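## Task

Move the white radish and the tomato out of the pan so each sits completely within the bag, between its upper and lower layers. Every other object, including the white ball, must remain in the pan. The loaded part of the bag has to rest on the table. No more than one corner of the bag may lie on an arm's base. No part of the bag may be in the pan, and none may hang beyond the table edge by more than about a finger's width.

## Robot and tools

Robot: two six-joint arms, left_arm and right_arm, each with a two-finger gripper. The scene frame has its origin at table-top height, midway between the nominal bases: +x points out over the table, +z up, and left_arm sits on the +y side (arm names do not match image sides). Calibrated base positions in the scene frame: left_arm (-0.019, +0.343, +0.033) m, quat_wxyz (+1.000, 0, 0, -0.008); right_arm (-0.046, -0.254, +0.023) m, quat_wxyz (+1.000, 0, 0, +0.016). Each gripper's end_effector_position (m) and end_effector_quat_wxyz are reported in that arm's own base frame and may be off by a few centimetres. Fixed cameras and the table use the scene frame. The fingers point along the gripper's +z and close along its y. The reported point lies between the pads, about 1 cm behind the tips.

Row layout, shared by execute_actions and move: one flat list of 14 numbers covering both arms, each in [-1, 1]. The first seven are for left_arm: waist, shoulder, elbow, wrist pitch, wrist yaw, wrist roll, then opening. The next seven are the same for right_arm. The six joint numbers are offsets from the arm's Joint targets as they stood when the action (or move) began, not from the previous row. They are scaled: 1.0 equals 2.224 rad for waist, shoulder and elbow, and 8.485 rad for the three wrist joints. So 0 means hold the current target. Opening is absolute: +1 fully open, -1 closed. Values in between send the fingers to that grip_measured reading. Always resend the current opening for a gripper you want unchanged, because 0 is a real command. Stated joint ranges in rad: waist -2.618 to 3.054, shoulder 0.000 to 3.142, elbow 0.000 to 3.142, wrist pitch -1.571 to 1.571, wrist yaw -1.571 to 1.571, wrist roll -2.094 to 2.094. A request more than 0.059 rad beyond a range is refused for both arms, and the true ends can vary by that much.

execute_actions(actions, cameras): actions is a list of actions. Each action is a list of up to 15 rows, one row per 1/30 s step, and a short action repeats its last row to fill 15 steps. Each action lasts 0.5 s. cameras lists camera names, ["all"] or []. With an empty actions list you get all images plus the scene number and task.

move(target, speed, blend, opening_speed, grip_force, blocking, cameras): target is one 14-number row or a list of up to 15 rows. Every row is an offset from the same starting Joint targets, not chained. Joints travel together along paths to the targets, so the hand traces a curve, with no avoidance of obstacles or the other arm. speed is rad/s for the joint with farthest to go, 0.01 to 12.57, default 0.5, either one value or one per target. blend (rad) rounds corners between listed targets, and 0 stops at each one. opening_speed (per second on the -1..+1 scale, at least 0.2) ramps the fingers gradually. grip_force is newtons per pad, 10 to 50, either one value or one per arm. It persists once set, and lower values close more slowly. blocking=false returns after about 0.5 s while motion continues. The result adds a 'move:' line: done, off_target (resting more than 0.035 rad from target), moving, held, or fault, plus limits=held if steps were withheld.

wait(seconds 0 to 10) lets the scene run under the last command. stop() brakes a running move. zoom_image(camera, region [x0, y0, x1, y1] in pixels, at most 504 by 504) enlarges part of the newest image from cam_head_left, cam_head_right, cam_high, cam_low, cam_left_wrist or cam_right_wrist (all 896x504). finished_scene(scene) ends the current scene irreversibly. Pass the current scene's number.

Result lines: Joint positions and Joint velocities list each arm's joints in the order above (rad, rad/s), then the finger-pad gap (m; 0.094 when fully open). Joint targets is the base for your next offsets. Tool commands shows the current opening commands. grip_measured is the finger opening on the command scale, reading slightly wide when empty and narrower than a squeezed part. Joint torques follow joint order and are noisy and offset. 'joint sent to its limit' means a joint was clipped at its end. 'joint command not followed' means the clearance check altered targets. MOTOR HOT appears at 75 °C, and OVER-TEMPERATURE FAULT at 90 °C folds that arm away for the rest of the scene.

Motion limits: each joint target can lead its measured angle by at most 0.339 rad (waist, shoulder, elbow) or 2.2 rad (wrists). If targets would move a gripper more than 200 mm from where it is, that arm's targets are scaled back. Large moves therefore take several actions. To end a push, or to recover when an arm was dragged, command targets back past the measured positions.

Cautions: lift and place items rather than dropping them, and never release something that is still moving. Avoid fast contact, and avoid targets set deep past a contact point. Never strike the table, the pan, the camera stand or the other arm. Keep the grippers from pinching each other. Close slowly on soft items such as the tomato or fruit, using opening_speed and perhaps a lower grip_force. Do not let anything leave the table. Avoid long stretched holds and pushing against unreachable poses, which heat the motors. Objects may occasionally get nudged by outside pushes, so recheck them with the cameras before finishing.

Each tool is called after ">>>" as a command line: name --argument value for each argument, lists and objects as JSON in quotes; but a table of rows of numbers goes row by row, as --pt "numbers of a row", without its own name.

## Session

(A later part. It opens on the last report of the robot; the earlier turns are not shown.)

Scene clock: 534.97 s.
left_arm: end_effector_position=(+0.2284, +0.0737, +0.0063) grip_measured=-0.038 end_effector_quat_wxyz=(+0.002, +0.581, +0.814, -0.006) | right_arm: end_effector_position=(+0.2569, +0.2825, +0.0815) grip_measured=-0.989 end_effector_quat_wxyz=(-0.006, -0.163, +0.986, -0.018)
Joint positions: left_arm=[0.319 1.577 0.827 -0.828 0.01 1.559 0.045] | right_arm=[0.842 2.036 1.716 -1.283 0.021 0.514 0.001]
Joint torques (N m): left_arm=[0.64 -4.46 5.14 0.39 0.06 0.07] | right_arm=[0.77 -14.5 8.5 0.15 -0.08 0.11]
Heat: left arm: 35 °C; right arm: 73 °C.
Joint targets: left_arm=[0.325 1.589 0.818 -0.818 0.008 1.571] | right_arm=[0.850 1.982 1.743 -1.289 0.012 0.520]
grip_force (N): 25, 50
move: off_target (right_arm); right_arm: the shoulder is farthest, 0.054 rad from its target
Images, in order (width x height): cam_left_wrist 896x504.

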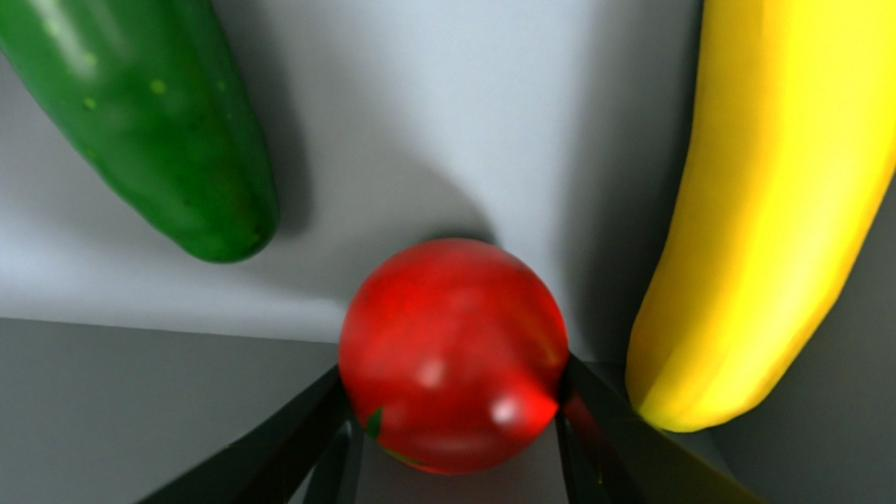

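>>> move --pt "0 -0.0935 0.212 -0.077 0 0 -0.14 0 0 0 0 0 0 -1" --pt "-0.654 -0.0935 0.212 -0.077 0 -0.184 -0.14 0 0 0 0 0 0 -1" --pt "-0.654 -0.253 -0.147 0.0596 0 -0.184 -0.14 0 0 0 0 0 0 -1" --speed '[0.5,1.0,0.7]' --blend '[0.08,0.1,0]' --cameras '["all"]'

Scene clock: 540.80 s.
left_arm: end_effector_position=(+0.1235, -0.2619, +0.0797) grip_measured=-0.042 end_effector_quat_wxyz=(+0.295, +0.510, +0.786, -0.187) | right_arm: end_effector_position=(+0.2569, +0.2825, +0.0815) grip_measured=-0.989 end_effector_quat_wxyz=(-0.006, -0.163, +0.986, -0.018)
Joint positions: left_arm=[-1.124 1.038 0.502 -0.321 0.01 0.022 0.045] | right_arm=[0.842 2.036 1.716 -1.283 0.021 0.514 0.001]
Joint torques (N m): left_arm=[-0.23 -3.34 6.91 1.97 0.01 -0.15] | right_arm=[0.75 -14.52 8.51 0.15 -0.07 0.11]
Heat: left arm: 35 °C; right arm: 74 °C.
Joint targets: left_arm=[-1.130 1.026 0.491 -0.312 0.008 0.010] | right_arm=[0.850 1.982 1.743 -1.289 0.012 0.520]
grip_force (N): 25, 50
move: off_target (right_arm); right_arm: the shoulder is farthest, 0.054 rad from its target

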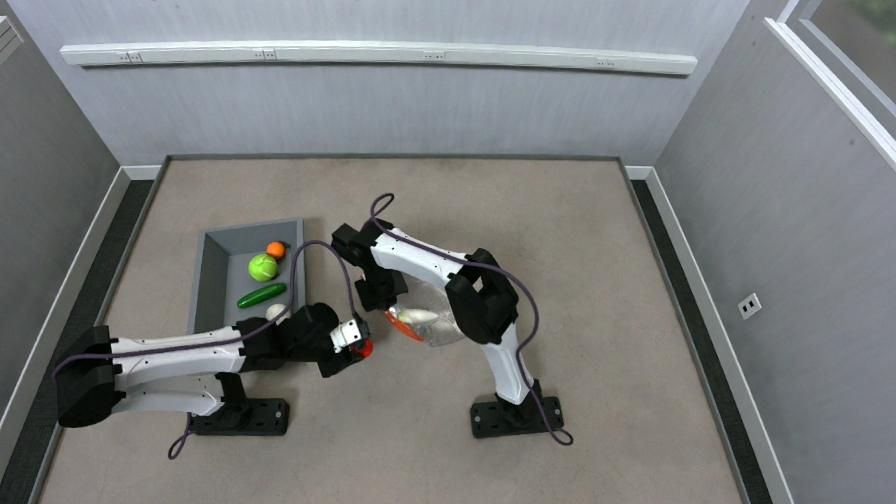

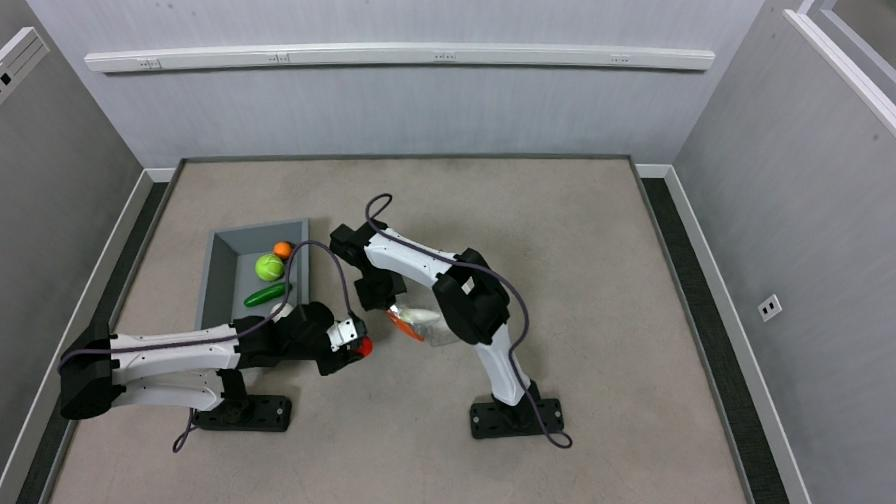

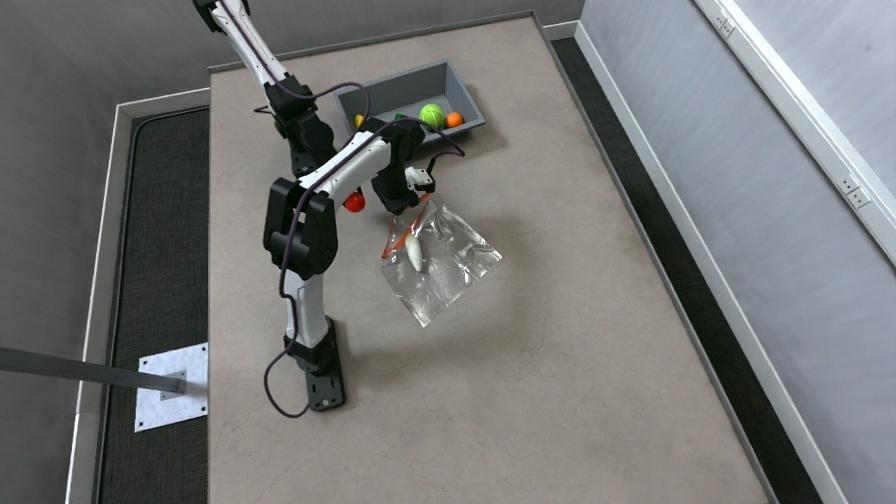

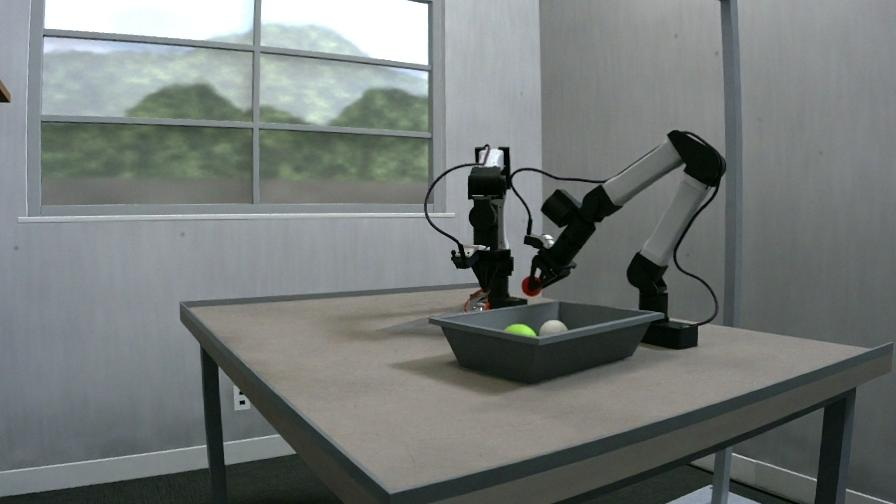

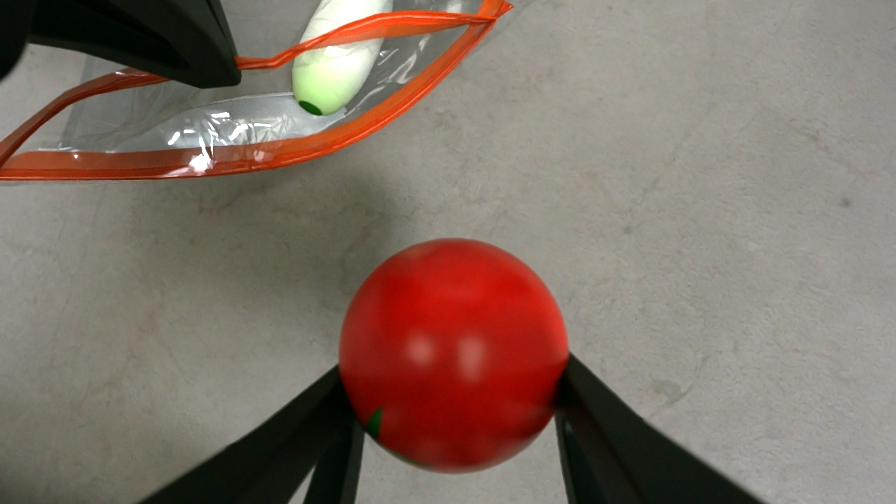

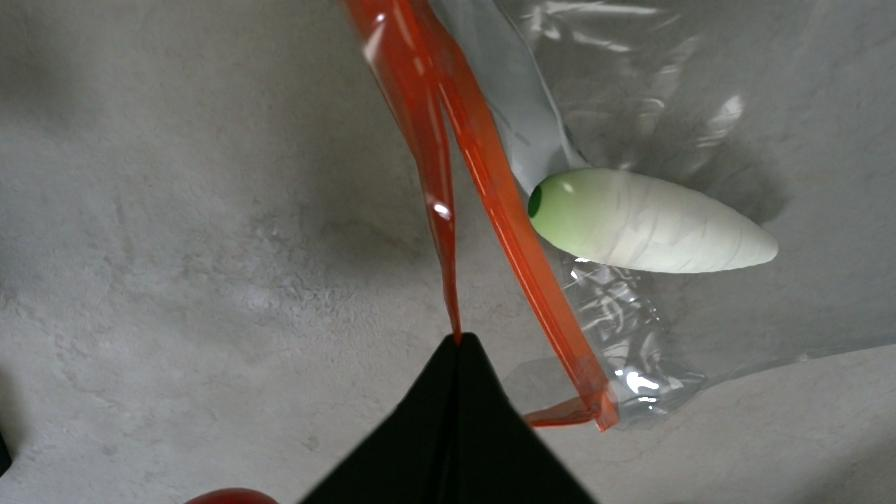

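>>> move --target '[0.0202,0.246,-0.103,0.1179,0,0,-0.14,0,0,0,0,0,0,-1]' --speed 0.5 --cameras '["cam_left_wrist","cam_right_wrist","cam_high"]'

Scene clock: 544.77 s.
left_arm: end_effector_position=(+0.1579, -0.3076, +0.0159) grip_measured=-0.042 end_effector_quat_wxyz=(+0.395, +0.471, +0.752, -0.239) | right_arm: end_effector_position=(+0.2569, +0.2825, +0.0815) grip_measured=-0.989 end_effector_quat_wxyz=(-0.006, -0.163, +0.986, -0.018)
Joint positions: left_arm=[-1.092 1.562 0.27 0.68 0.01 0.022 0.045] | right_arm=[0.842 2.036 1.716 -1.283 0.021 0.514 0.001]
Joint torques (N m): left_arm=[0.76 -3.7 4.45 2.29 0.01 -0.17] | right_arm=[0.77 -14.49 8.51 0.15 -0.08 0.12]
Heat: left arm: 35 °C; right arm: 75 °C. Fold the right arm in close to its base, or ease its load, before you think long.
Joint targets: left_arm=[-1.085 1.573 0.262 0.688 0.008 0.010] | right_arm=[0.850 1.982 1.743 -1.289 0.012 0.520]
MOTOR HOT: the shoulder of the right arm reports 75 °C; the controller's stop level is 90 °C. To cool a motor, set the load down, stop pushing, or move to a pose that needs little force.
grip_force (N): 25, 50
move: off_target (right_arm); right_arm: the shoulder is farthest, 0.054 rad from its target
Images, in order (width x height): cam_high 896x504, cam_left_wrist 896x504, cam_right_wrist 896x504.

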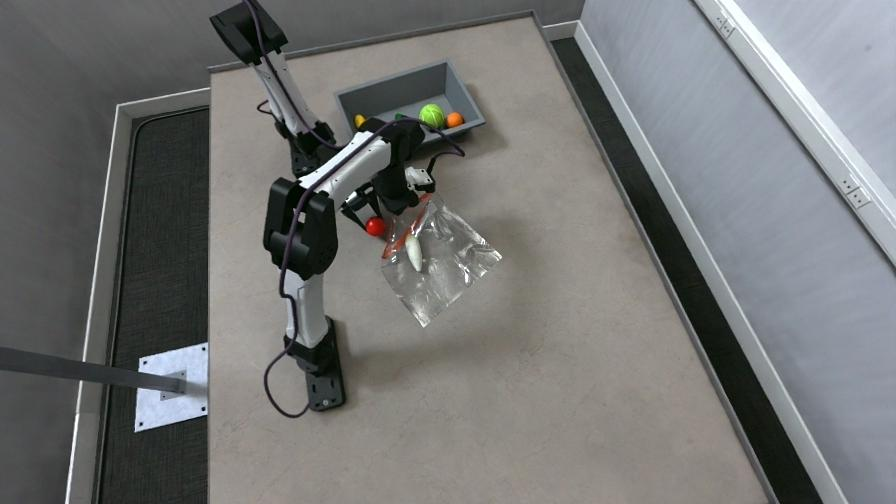

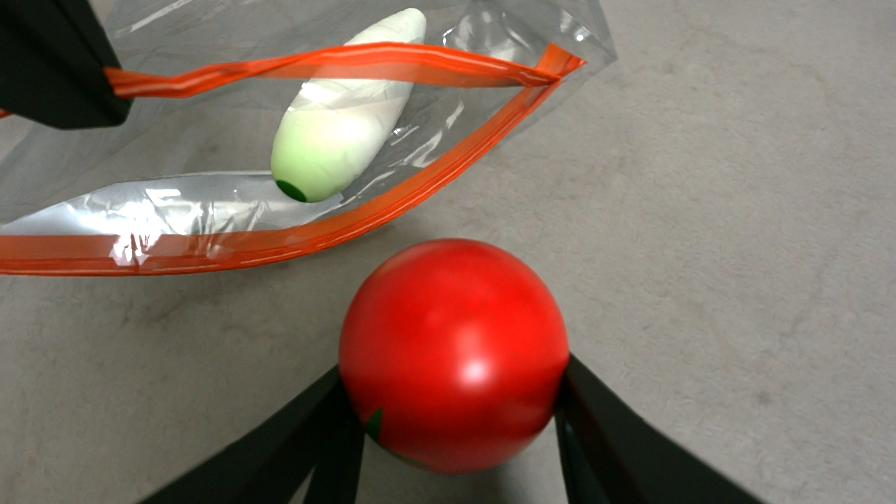

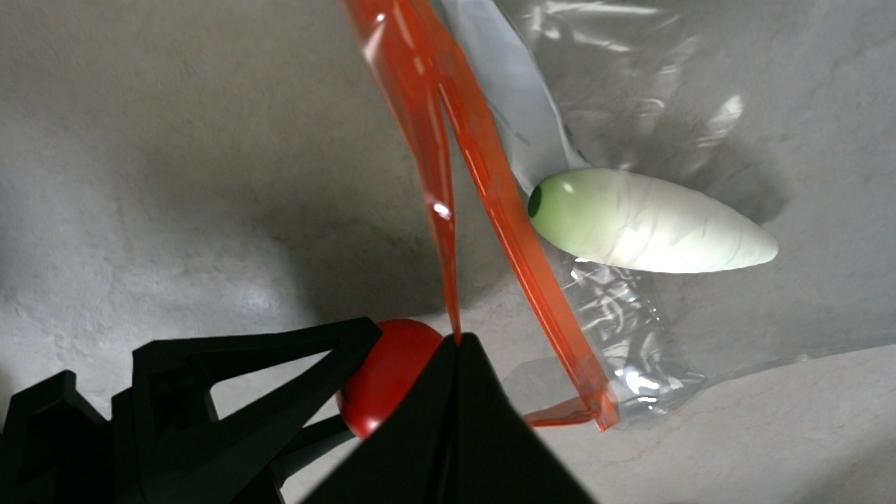

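>>> move --target '[0,0.0944,0.1183,-0.0039,0,0,-0.14,0,0,0,0,0,0,-1]' --speed 0.3 --cameras '["cam_left_wrist","cam_right_wrist"]'

Scene clock: 546.50 s.
left_arm: end_effector_position=(+0.1802, -0.3504, +0.0194) grip_measured=-0.042 end_effector_quat_wxyz=(+0.402, +0.468, +0.748, -0.243) | right_arm: end_effector_position=(+0.2569, +0.2824, +0.0815) grip_measured=-0.989 end_effector_quat_wxyz=(-0.006, -0.163, +0.986, -0.018)
Joint positions: left_arm=[-1.092 1.72 0.446 0.681 0.01 0.022 0.045] | right_arm=[0.842 2.036 1.716 -1.283 0.021 0.514 0.001]
Joint torques (N m): left_arm=[0.2 -6.32 4.9 2.19 0 -0.05] | right_arm=[0.79 -14.5 8.51 0.15 -0.07 0.12]
Heat: left arm: 35 °C; right arm: 75 °C. Fold the right arm in close to its base, or ease its load, before you think long.
Joint targets: left_arm=[-1.092 1.717 0.442 0.679 0.010 0.022] | right_arm=[0.850 1.982 1.743 -1.289 0.012 0.520]
MOTOR HOT: still on. The shoulder of the right arm reports 75 °C.
grip_force (N): 25, 50
move: held (left_arm; a check stopped the path), off_target (right_arm); limits=held; left_arm: the elbow is farthest, 0.079 rad from its target; right_arm: the shoulder is farthest, 0.054 rad from its target
joint command not followed: on one or more control steps a check withheld the commanded joint targets of the left arm, and it was not sent them on those steps.
cause: the commanded joint targets, or the way to them, would bring a part of the robot too close to another arm (this arm's wrist (the part past the wrist pitch) and the right arm's gripper housing, at the place that arm is still heading or pushing toward).
Images, in order (width x height): cam_left_wrist 896x504, cam_right_wrist 896x504.

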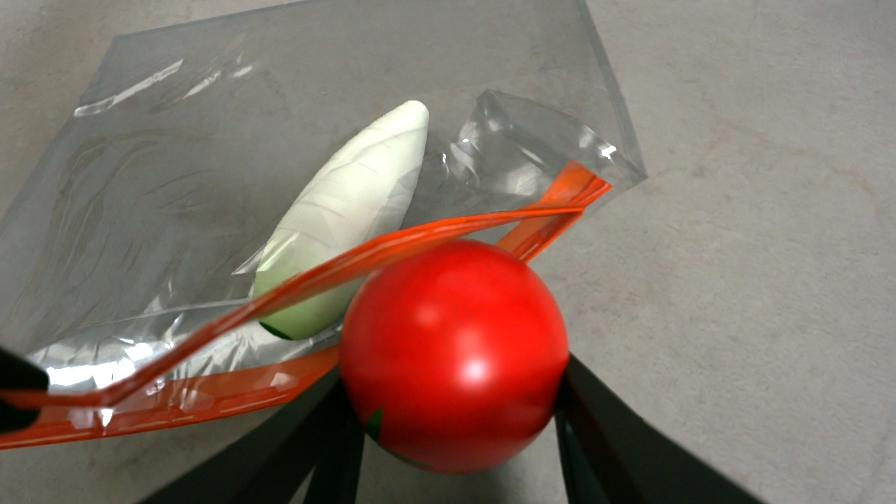

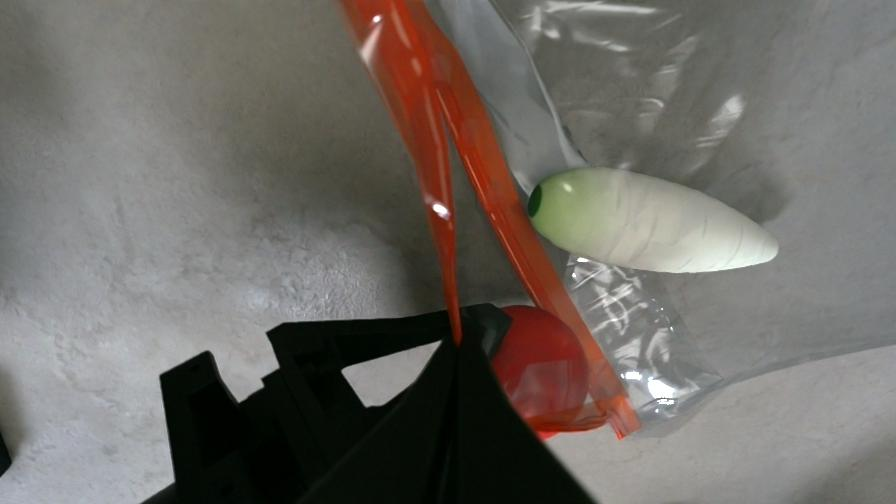

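>>> move --target '[0,0,0,0,0,0,-0.14,0,0,0.053,-0.0141,0,0,-1]' --speed 0.3 --cameras '["cam_left_wrist","cam_right_wrist"]'

>>> move --target '[0,0.03,0.037,-0.0022,0,0,-0.14,0,0,0,0,0,0,-1]' --speed 0.3 --cameras '["cam_left_wrist","cam_right_wrist"]'

Scene clock: 548.17 s.
left_arm: end_effector_position=(+0.1802, -0.3504, +0.0194) grip_measured=-0.042 end_effector_quat_wxyz=(+0.402, +0.468, +0.748, -0.243) | right_arm: end_effector_position=(+0.2569, +0.2824, +0.1131) grip_measured=-0.989 end_effector_quat_wxyz=(-0.005, -0.163, +0.986, -0.018)
Joint positions: left_arm=[-1.092 1.72 0.446 0.681 0.01 0.022 0.045] | right_arm=[0.842 2.031 1.834 -1.404 0.021 0.514 0.001]
Joint torques (N m): left_arm=[0.23 -6.32 4.92 2.21 0.01 -0.06] | right_arm=[0.77 -14.05 8.44 0.16 -0.07 0.11]
Heat: left arm: 35 °C; right arm: 75 °C. Fold the right arm in close to its base, or ease its load, before you think long.
Joint targets: left_arm=[-1.092 1.717 0.442 0.679 0.010 0.022] | right_arm=[0.850 1.982 1.861 -1.409 0.012 0.520]
MOTOR HOT: still on. The shoulder of the right arm reports 75 °C.
grip_force (N): 25, 50
move: off_target (right_arm); right_arm: the shoulder is farthest, 0.049 rad from its target
Images, in order (width x height): cam_left_wrist 896x504, cam_right_wrist 896x504.

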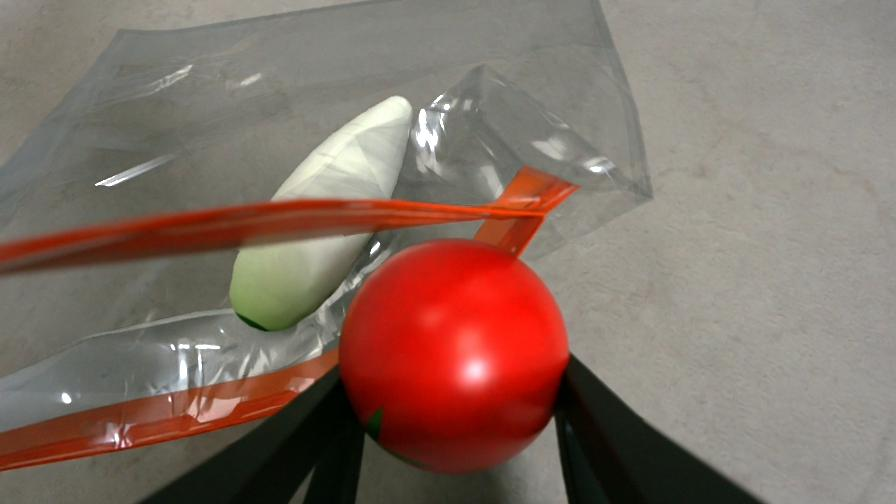

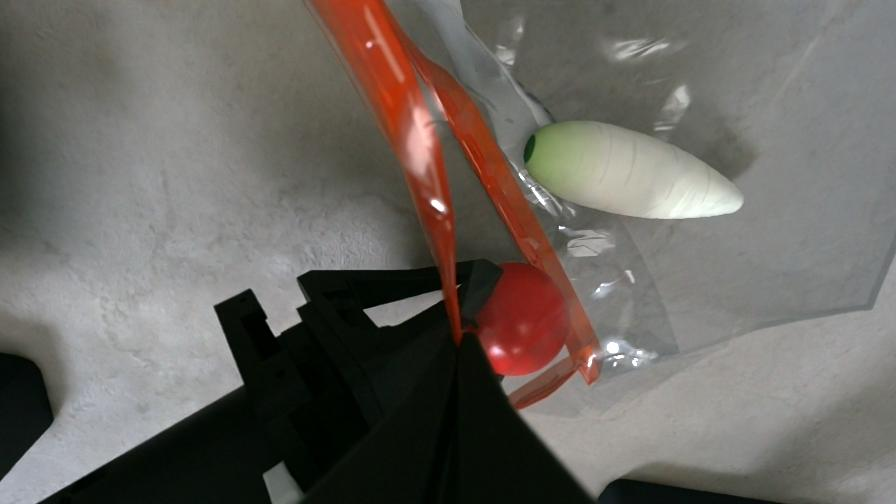

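Scene clock: 548.73 s.
left_arm: end_effector_position=(+0.1825, -0.3548, +0.0195) grip_measured=-0.042 end_effector_quat_wxyz=(+0.403, +0.468, +0.748, -0.244) | right_arm: end_effector_position=(+0.2568, +0.2823, +0.1131) grip_measured=-0.989 end_effector_quat_wxyz=(-0.005, -0.163, +0.986, -0.018)
Joint positions: left_arm=[-1.092 1.736 0.464 0.681 0.01 0.022 0.045] | right_arm=[0.842 2.031 1.834 -1.405 0.021 0.514 0.001]
Joint torques (N m): left_arm=[0.2 -6.41 5.22 2.22 0.01 -0.04] | right_arm=[0.76 -14.06 8.44 0.17 -0.08 0.12]
Heat: left arm: 35 °C; right arm: 75 °C. Fold the right arm in close to its base, or ease its load, before you think long.
Joint targets: left_arm=[-1.092 1.734 0.462 0.680 0.010 0.022] | right_arm=[0.850 1.982 1.861 -1.409 0.012 0.520]
MOTOR HOT: still on. The shoulder of the right arm reports 75 °C.
grip_force (N): 25, 50
move: held (left_arm; a check stopped the path), off_target (right_arm); limits=held; left_arm: the elbow is farthest, 0.060 rad from its target; right_arm: the shoulder is farthest, 0.049 rad from its target
joint command not followed: on one or more control steps a check withheld the commanded joint targets of the left arm, and it was not sent them on those steps.
cause: the commanded joint targets, or the way to them, would bring a part of the robot too close to another arm (this arm's wrist (the part past the wrist pitch) and the right arm's fingers, along the way the arms are being sent, or toward where that arm still pushes).
Images, in order (width x height): cam_left_wrist 896x504, cam_right_wrist 896x504.

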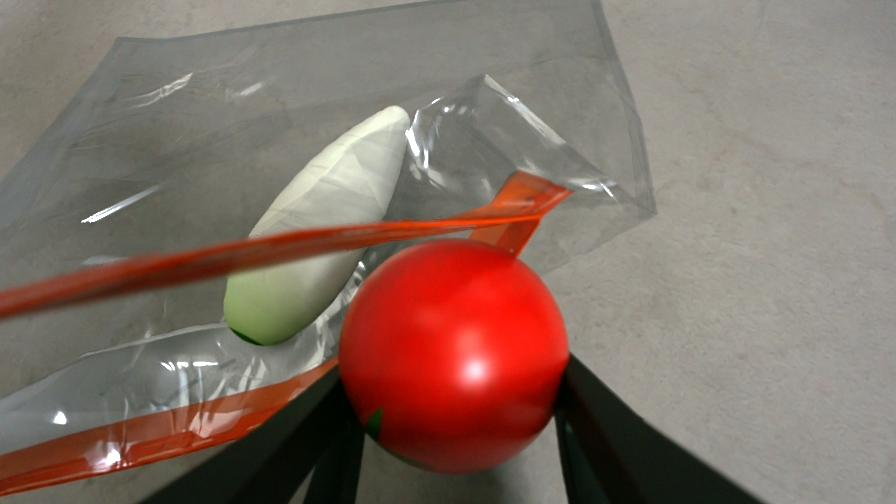

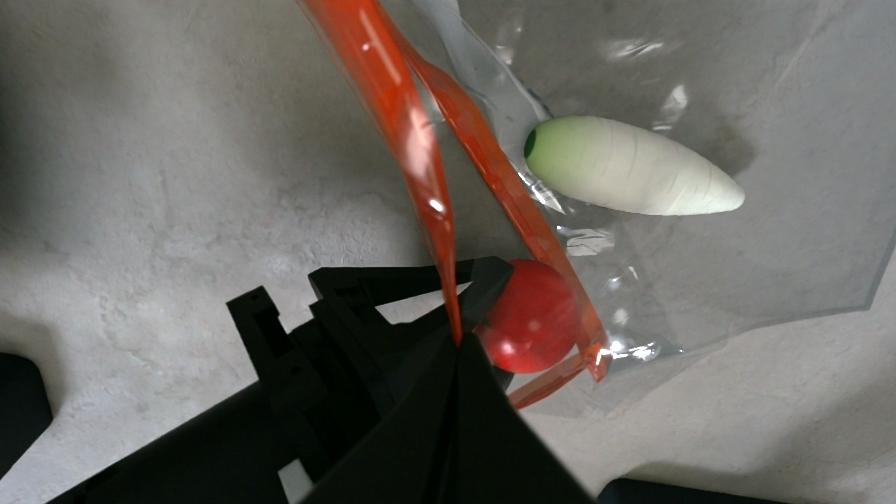

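>>> move --target '[-0.02,0,0,0,0.014,0,-0.14,0,0,0,0,0,0,-1]' --speed 0.3 --cameras '["cam_left_wrist","cam_right_wrist"]'

Scene clock: 550.23 s.
left_arm: end_effector_position=(+0.1518, -0.3685, +0.0201) grip_measured=-0.042 end_effector_quat_wxyz=(+0.374, +0.502, +0.724, -0.290) | right_arm: end_effector_position=(+0.2561, +0.2816, +0.1131) grip_measured=-0.989 end_effector_quat_wxyz=(-0.007, -0.163, +0.986, -0.019)
Joint positions: left_arm=[-1.131 1.736 0.464 0.681 0.112 0.022 0.045] | right_arm=[0.842 2.031 1.834 -1.409 0.021 0.514 0.001]
Joint torques (N m): left_arm=[-0.17 -6.37 5.16 2.21 0.22 -0.05] | right_arm=[0.76 -14.04 8.42 0.21 -0.08 0.11]
Heat: left arm: 36 °C; right arm: 75 °C. Fold the right arm in close to its base, or ease its load, before you think long.
Joint targets: left_arm=[-1.136 1.734 0.462 0.680 0.129 0.022] | right_arm=[0.850 1.982 1.861 -1.409 0.012 0.520]
MOTOR HOT: still on. The shoulder of the right arm reports 75 °C.
grip_force (N): 25, 50
move: off_target (right_arm); right_arm: the shoulder is farthest, 0.049 rad from its target
Images, in order (width x height): cam_left_wrist 896x504, cam_right_wrist 896x504.

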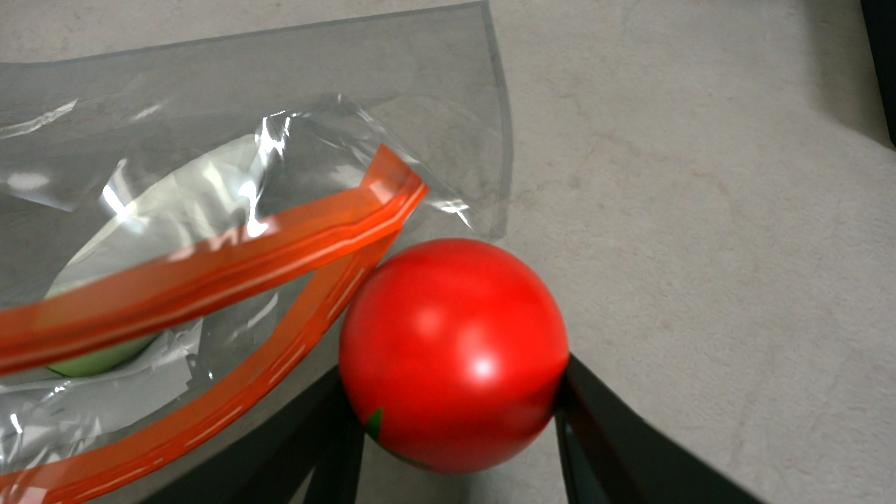

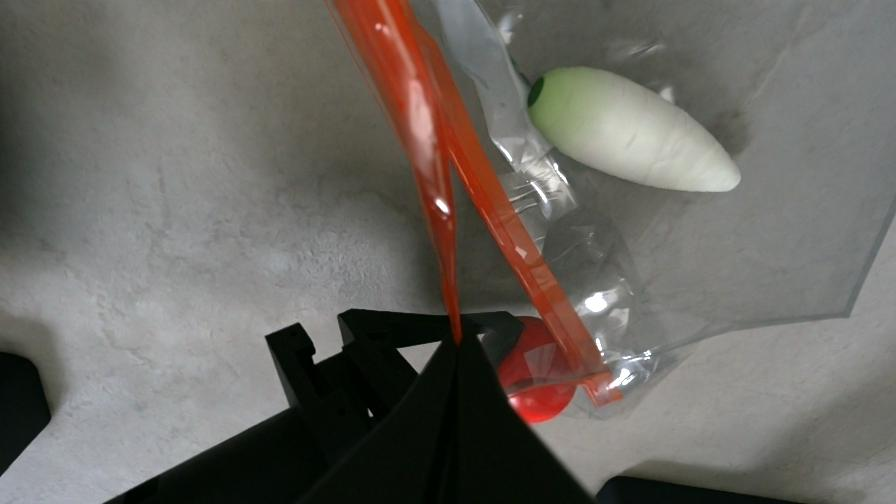

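>>> move --target '[-0.0108,-0.0423,-0.0459,0,-0.0388,0,-0.14,0,0,0,0,0,0,-1]' --speed 0.4 --cameras '["cam_left_wrist","cam_right_wrist"]'

Scene clock: 552.17 s.
left_arm: end_effector_position=(+0.1792, -0.3252, +0.0171) grip_measured=-0.042 end_effector_quat_wxyz=(+0.432, +0.454, +0.759, -0.178) | right_arm: end_effector_position=(+0.2561, +0.2816, +0.1131) grip_measured=-0.989 end_effector_quat_wxyz=(-0.007, -0.163, +0.986, -0.019)
Joint positions: left_arm=[-1.153 1.661 0.37 0.682 -0.184 0.022 0.045] | right_arm=[0.842 2.031 1.834 -1.409 0.021 0.514 0.001]
Joint torques (N m): left_arm=[-0.34 -7.08 4.33 2.18 -0.21 -0.05] | right_arm=[0.76 -14.04 8.43 0.21 -0.07 0.12]
Heat: left arm: 36 °C; right arm: 74 °C. Fold the right arm in close to its base, or ease its load, before you think long.
Joint targets: left_arm=[-1.160 1.640 0.360 0.680 -0.201 0.022] | right_arm=[0.850 1.982 1.861 -1.409 0.012 0.520]
MOTOR HOT: still on. The shoulder of the right arm reports 74 °C.
grip_force (N): 25, 50
move: off_target (right_arm); right_arm: the shoulder is farthest, 0.049 rad from its target
Images, in order (width x height): cam_left_wrist 896x504, cam_right_wrist 896x504.

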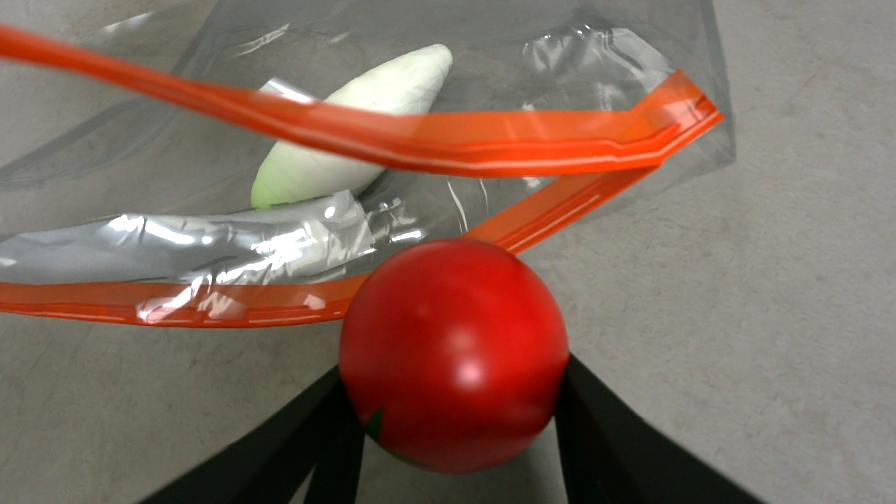

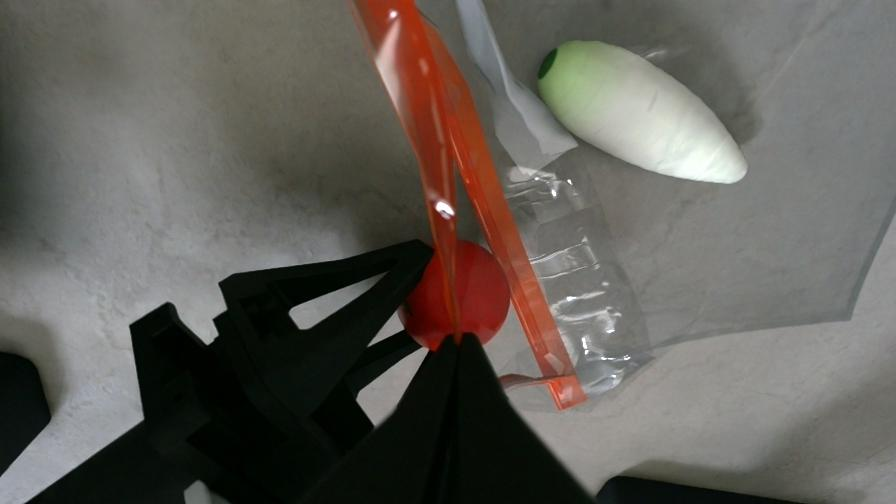

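>>> move --target '[0,0.069,0.09,-0.002,0,0,-0.14,0,0,0,0,0,0,-1]' --speed 0.3 --cameras '["cam_left_wrist","cam_right_wrist"]'

Scene clock: 553.47 s.
left_arm: end_effector_position=(+0.1997, -0.3707, +0.0310) grip_measured=-0.042 end_effector_quat_wxyz=(+0.452, +0.445, +0.749, -0.191) | right_arm: end_effector_position=(+0.2561, +0.2816, +0.1131) grip_measured=-0.989 end_effector_quat_wxyz=(-0.007, -0.163, +0.986, -0.019)
Joint positions: left_arm=[-1.153 1.778 0.544 0.677 -0.186 0.022 0.045] | right_arm=[0.842 2.031 1.834 -1.409 0.021 0.514 0.001]
Joint torques (N m): left_arm=[-0.31 -5.6 7.23 2.07 -0.2 -0.05] | right_arm=[0.76 -14.02 8.44 0.21 -0.08 0.12]
Heat: left arm: 36 °C; right arm: 74 °C. Fold the right arm in close to its base, or ease its load, before you think long.
Joint targets: left_arm=[-1.160 1.794 0.560 0.663 -0.201 0.022] | right_arm=[0.850 1.982 1.861 -1.409 0.012 0.520]
MOTOR HOT: still on. The shoulder of the right arm reports 74 °C.
grip_force (N): 25, 50
move: off_target (right_arm); right_arm: the shoulder is farthest, 0.049 rad from its target
Images, in order (width x height): cam_left_wrist 896x504, cam_right_wrist 896x504.

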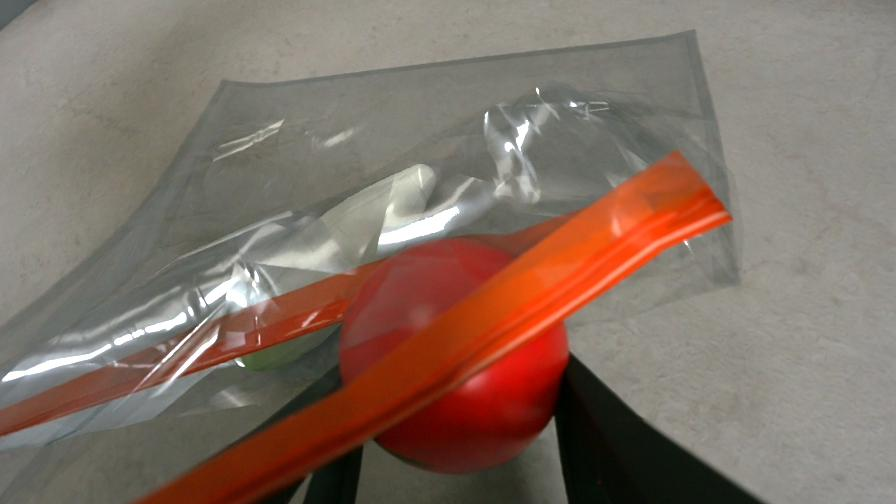

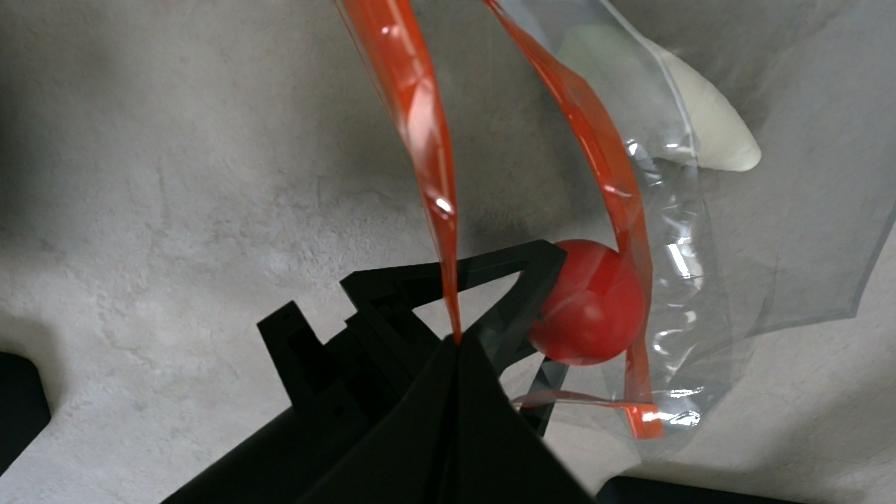

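>>> move --target '[0,-0.1398,-0.0697,-0.0233,0,0,-0.14,0,0,0,0,0,0,-1]' --speed 0.5 --cameras '["cam_left_wrist","cam_right_wrist"]'

Scene clock: 557.23 s.
left_arm: end_effector_position=(+0.1798, -0.3257, +0.0491) grip_measured=-0.042 end_effector_quat_wxyz=(+0.435, +0.453, +0.758, -0.178) | right_arm: end_effector_position=(+0.2560, +0.2817, +0.1131) grip_measured=-0.989 end_effector_quat_wxyz=(-0.007, -0.163, +0.986, -0.019)
Joint positions: left_arm=[-1.153 1.5 0.416 0.48 -0.186 0.022 0.045] | right_arm=[0.842 2.031 1.834 -1.409 0.02 0.514 0.001]
Joint torques (N m): left_arm=[-0.34 -6.32 5.35 2.01 -0.19 -0.06] | right_arm=[0.8 -14.05 8.44 0.21 -0.07 0.11]
Heat: left arm: 37 °C; right arm: 74 °C. Fold the right arm in close to its base, or ease its load, before you think long.
Joint targets: left_arm=[-1.160 1.483 0.406 0.466 -0.200 0.022] | right_arm=[0.850 1.982 1.861 -1.409 0.012 0.520]
MOTOR HOT: still on. The shoulder of the right arm reports 74 °C.
grip_force (N): 25, 50
move: off_target (right_arm); right_arm: the shoulder is farthest, 0.049 rad from its target
Images, in order (width x height): cam_left_wrist 896x504, cam_right_wrist 896x504.

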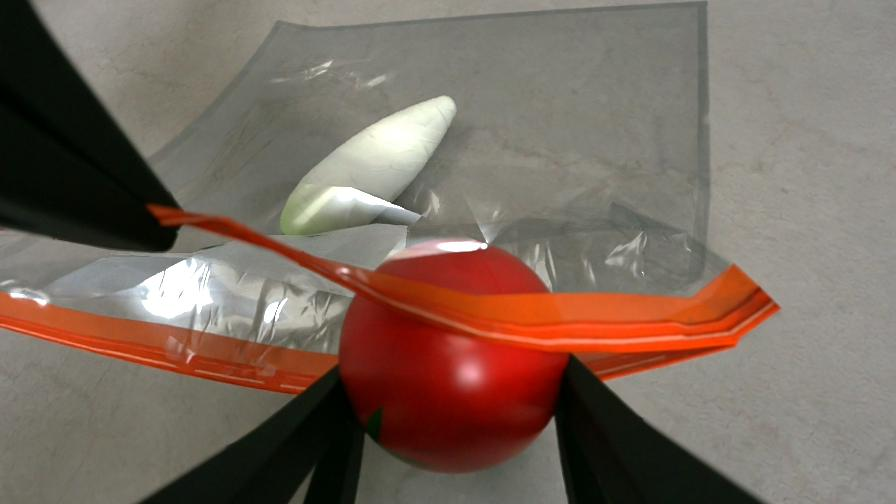

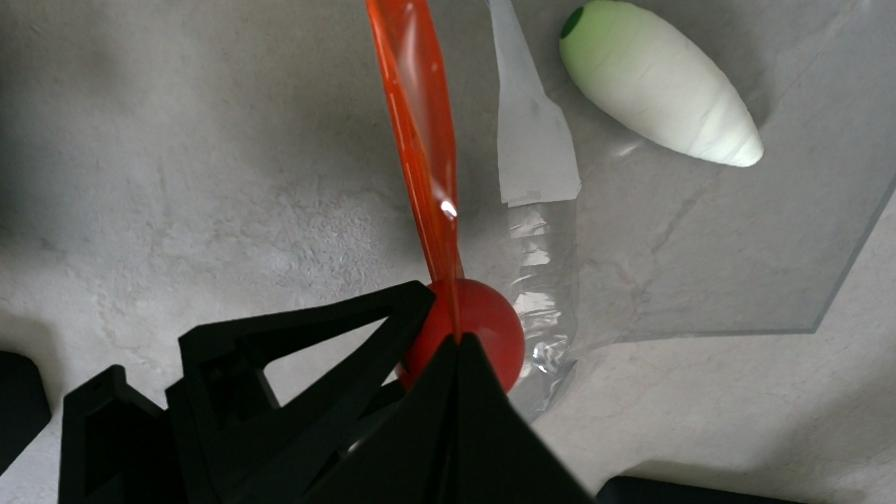

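>>> move --target '[0,0.1245,0.1327,-0.0024,0,0,-0.14,0,0,0,0,0,0,-1]' --speed 0.3 --cameras '["cam_left_wrist","cam_right_wrist"]'

Scene clock: 558.97 s.
left_arm: end_effector_position=(+0.2041, -0.3767, +0.0346) grip_measured=-0.042 end_effector_quat_wxyz=(+0.416, +0.460, +0.768, -0.160) | right_arm: end_effector_position=(+0.2580, +0.2731, +0.1137) grip_measured=-0.989 end_effector_quat_wxyz=(-0.002, -0.164, +0.986, -0.041)
Joint positions: left_arm=[-1.153 1.747 0.664 0.421 -0.195 0.022 0.045] | right_arm=[0.842 2.031 1.834 -1.43 0.061 0.514 0.001]
Joint torques (N m): left_arm=[-0.31 -6.22 9.92 2.42 -0.12 -0.06] | right_arm=[0.79 -14.01 8.39 0.37 -0.41 0.12]
Heat: left arm: 37 °C; right arm: 74 °C. Fold the right arm in close to its base, or ease its load, before you think long.
Joint targets: left_arm=[-1.160 1.759 0.701 0.445 -0.201 0.022] | right_arm=[0.850 1.982 1.861 -1.409 0.012 0.520]
MOTOR HOT: still on. The shoulder of the right arm reports 74 °C.
grip_force (N): 25, 50
move: off_target (left_arm, right_arm); left_arm: the elbow is farthest, 0.037 rad from its target; right_arm: the shoulder is farthest, 0.049 rad from its target
Images, in order (width x height): cam_left_wrist 896x504, cam_right_wrist 896x504.

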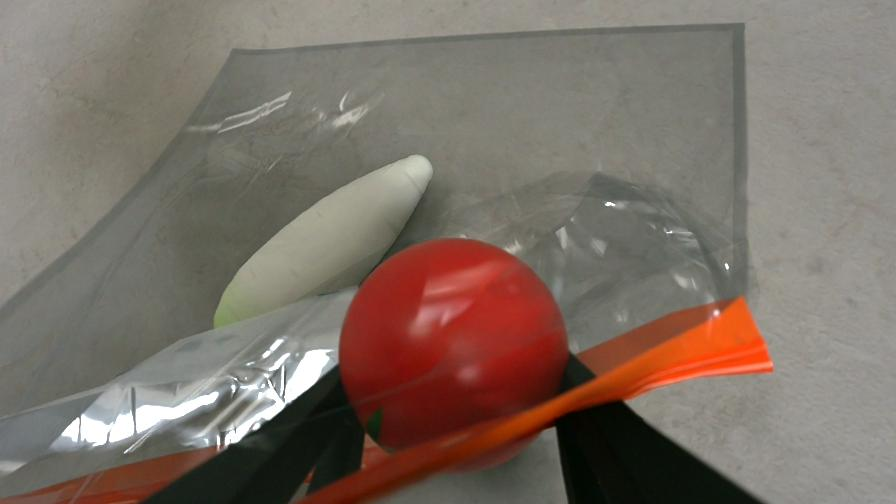

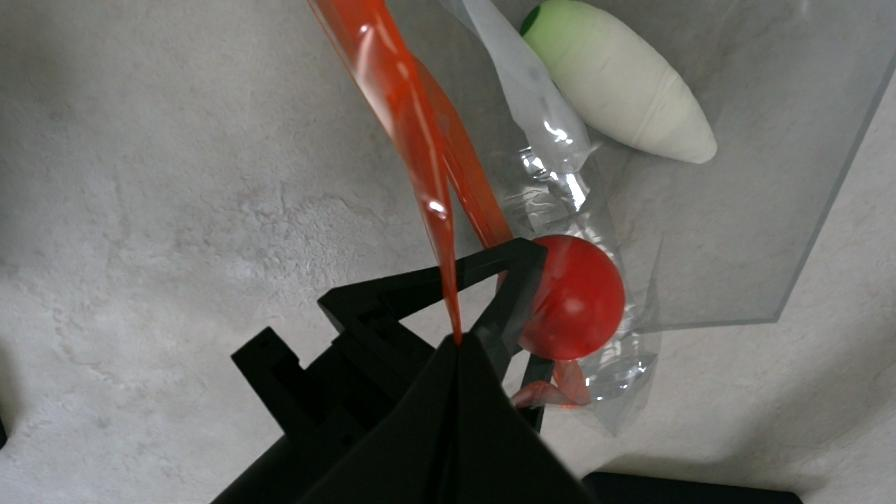

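>>> move --target '[0,0.0364,-0.0409,0.0189,0,0,-0.14,0,0,0,0,0,0,-1]' --speed 0.3 --cameras '["cam_left_wrist","cam_right_wrist"]'

Scene clock: 560.67 s.
left_arm: end_effector_position=(+0.2054, -0.3795, +0.0210) grip_measured=-0.042 end_effector_quat_wxyz=(+0.435, +0.452, +0.760, -0.173) | right_arm: end_effector_position=(+0.2544, +0.2791, +0.1133) grip_measured=-0.989 end_effector_quat_wxyz=(-0.011, -0.163, +0.986, -0.023)
Joint positions: left_arm=[-1.153 1.826 0.618 0.598 -0.195 0.022 0.045] | right_arm=[0.842 2.031 1.834 -1.421 0.022 0.514 0.001]
Joint torques (N m): left_arm=[-0.35 -6.17 4.93 2.28 -0.11 -0.06] | right_arm=[0.79 -14.02 8.42 0.3 -0.08 0.12]
Heat: left arm: 37 °C; right arm: 73 °C. Fold the right arm in close to its base, or ease its load, before you think long.
Joint targets: left_arm=[-1.160 1.841 0.610 0.606 -0.201 0.022] | right_arm=[0.850 1.982 1.861 -1.409 0.012 0.520]
MOTOR HOT: still on. The shoulder of the right arm reports 73 °C.
grip_force (N): 25, 50
move: off_target (right_arm); right_arm: the shoulder is farthest, 0.049 rad from its target
Images, in order (width x height): cam_left_wrist 896x504, cam_right_wrist 896x504.

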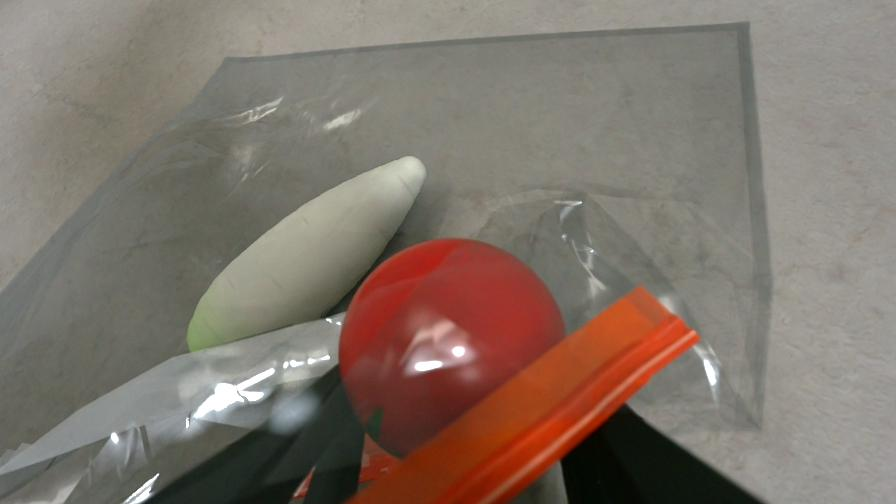

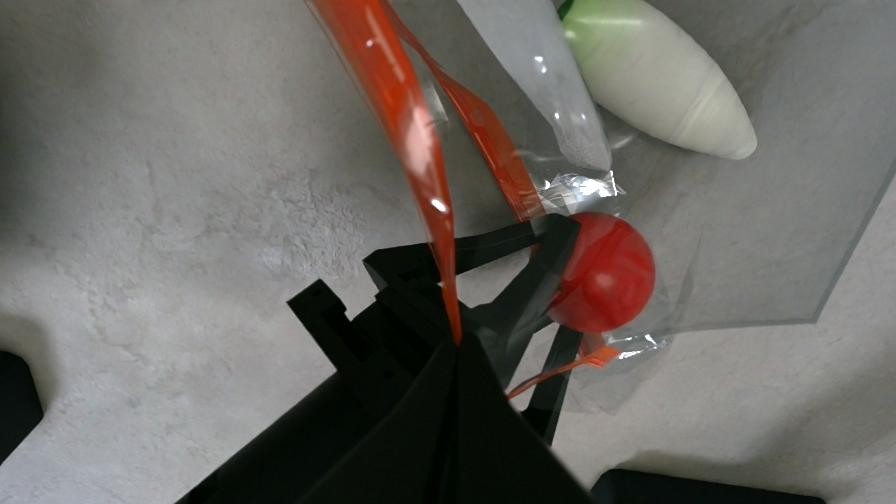

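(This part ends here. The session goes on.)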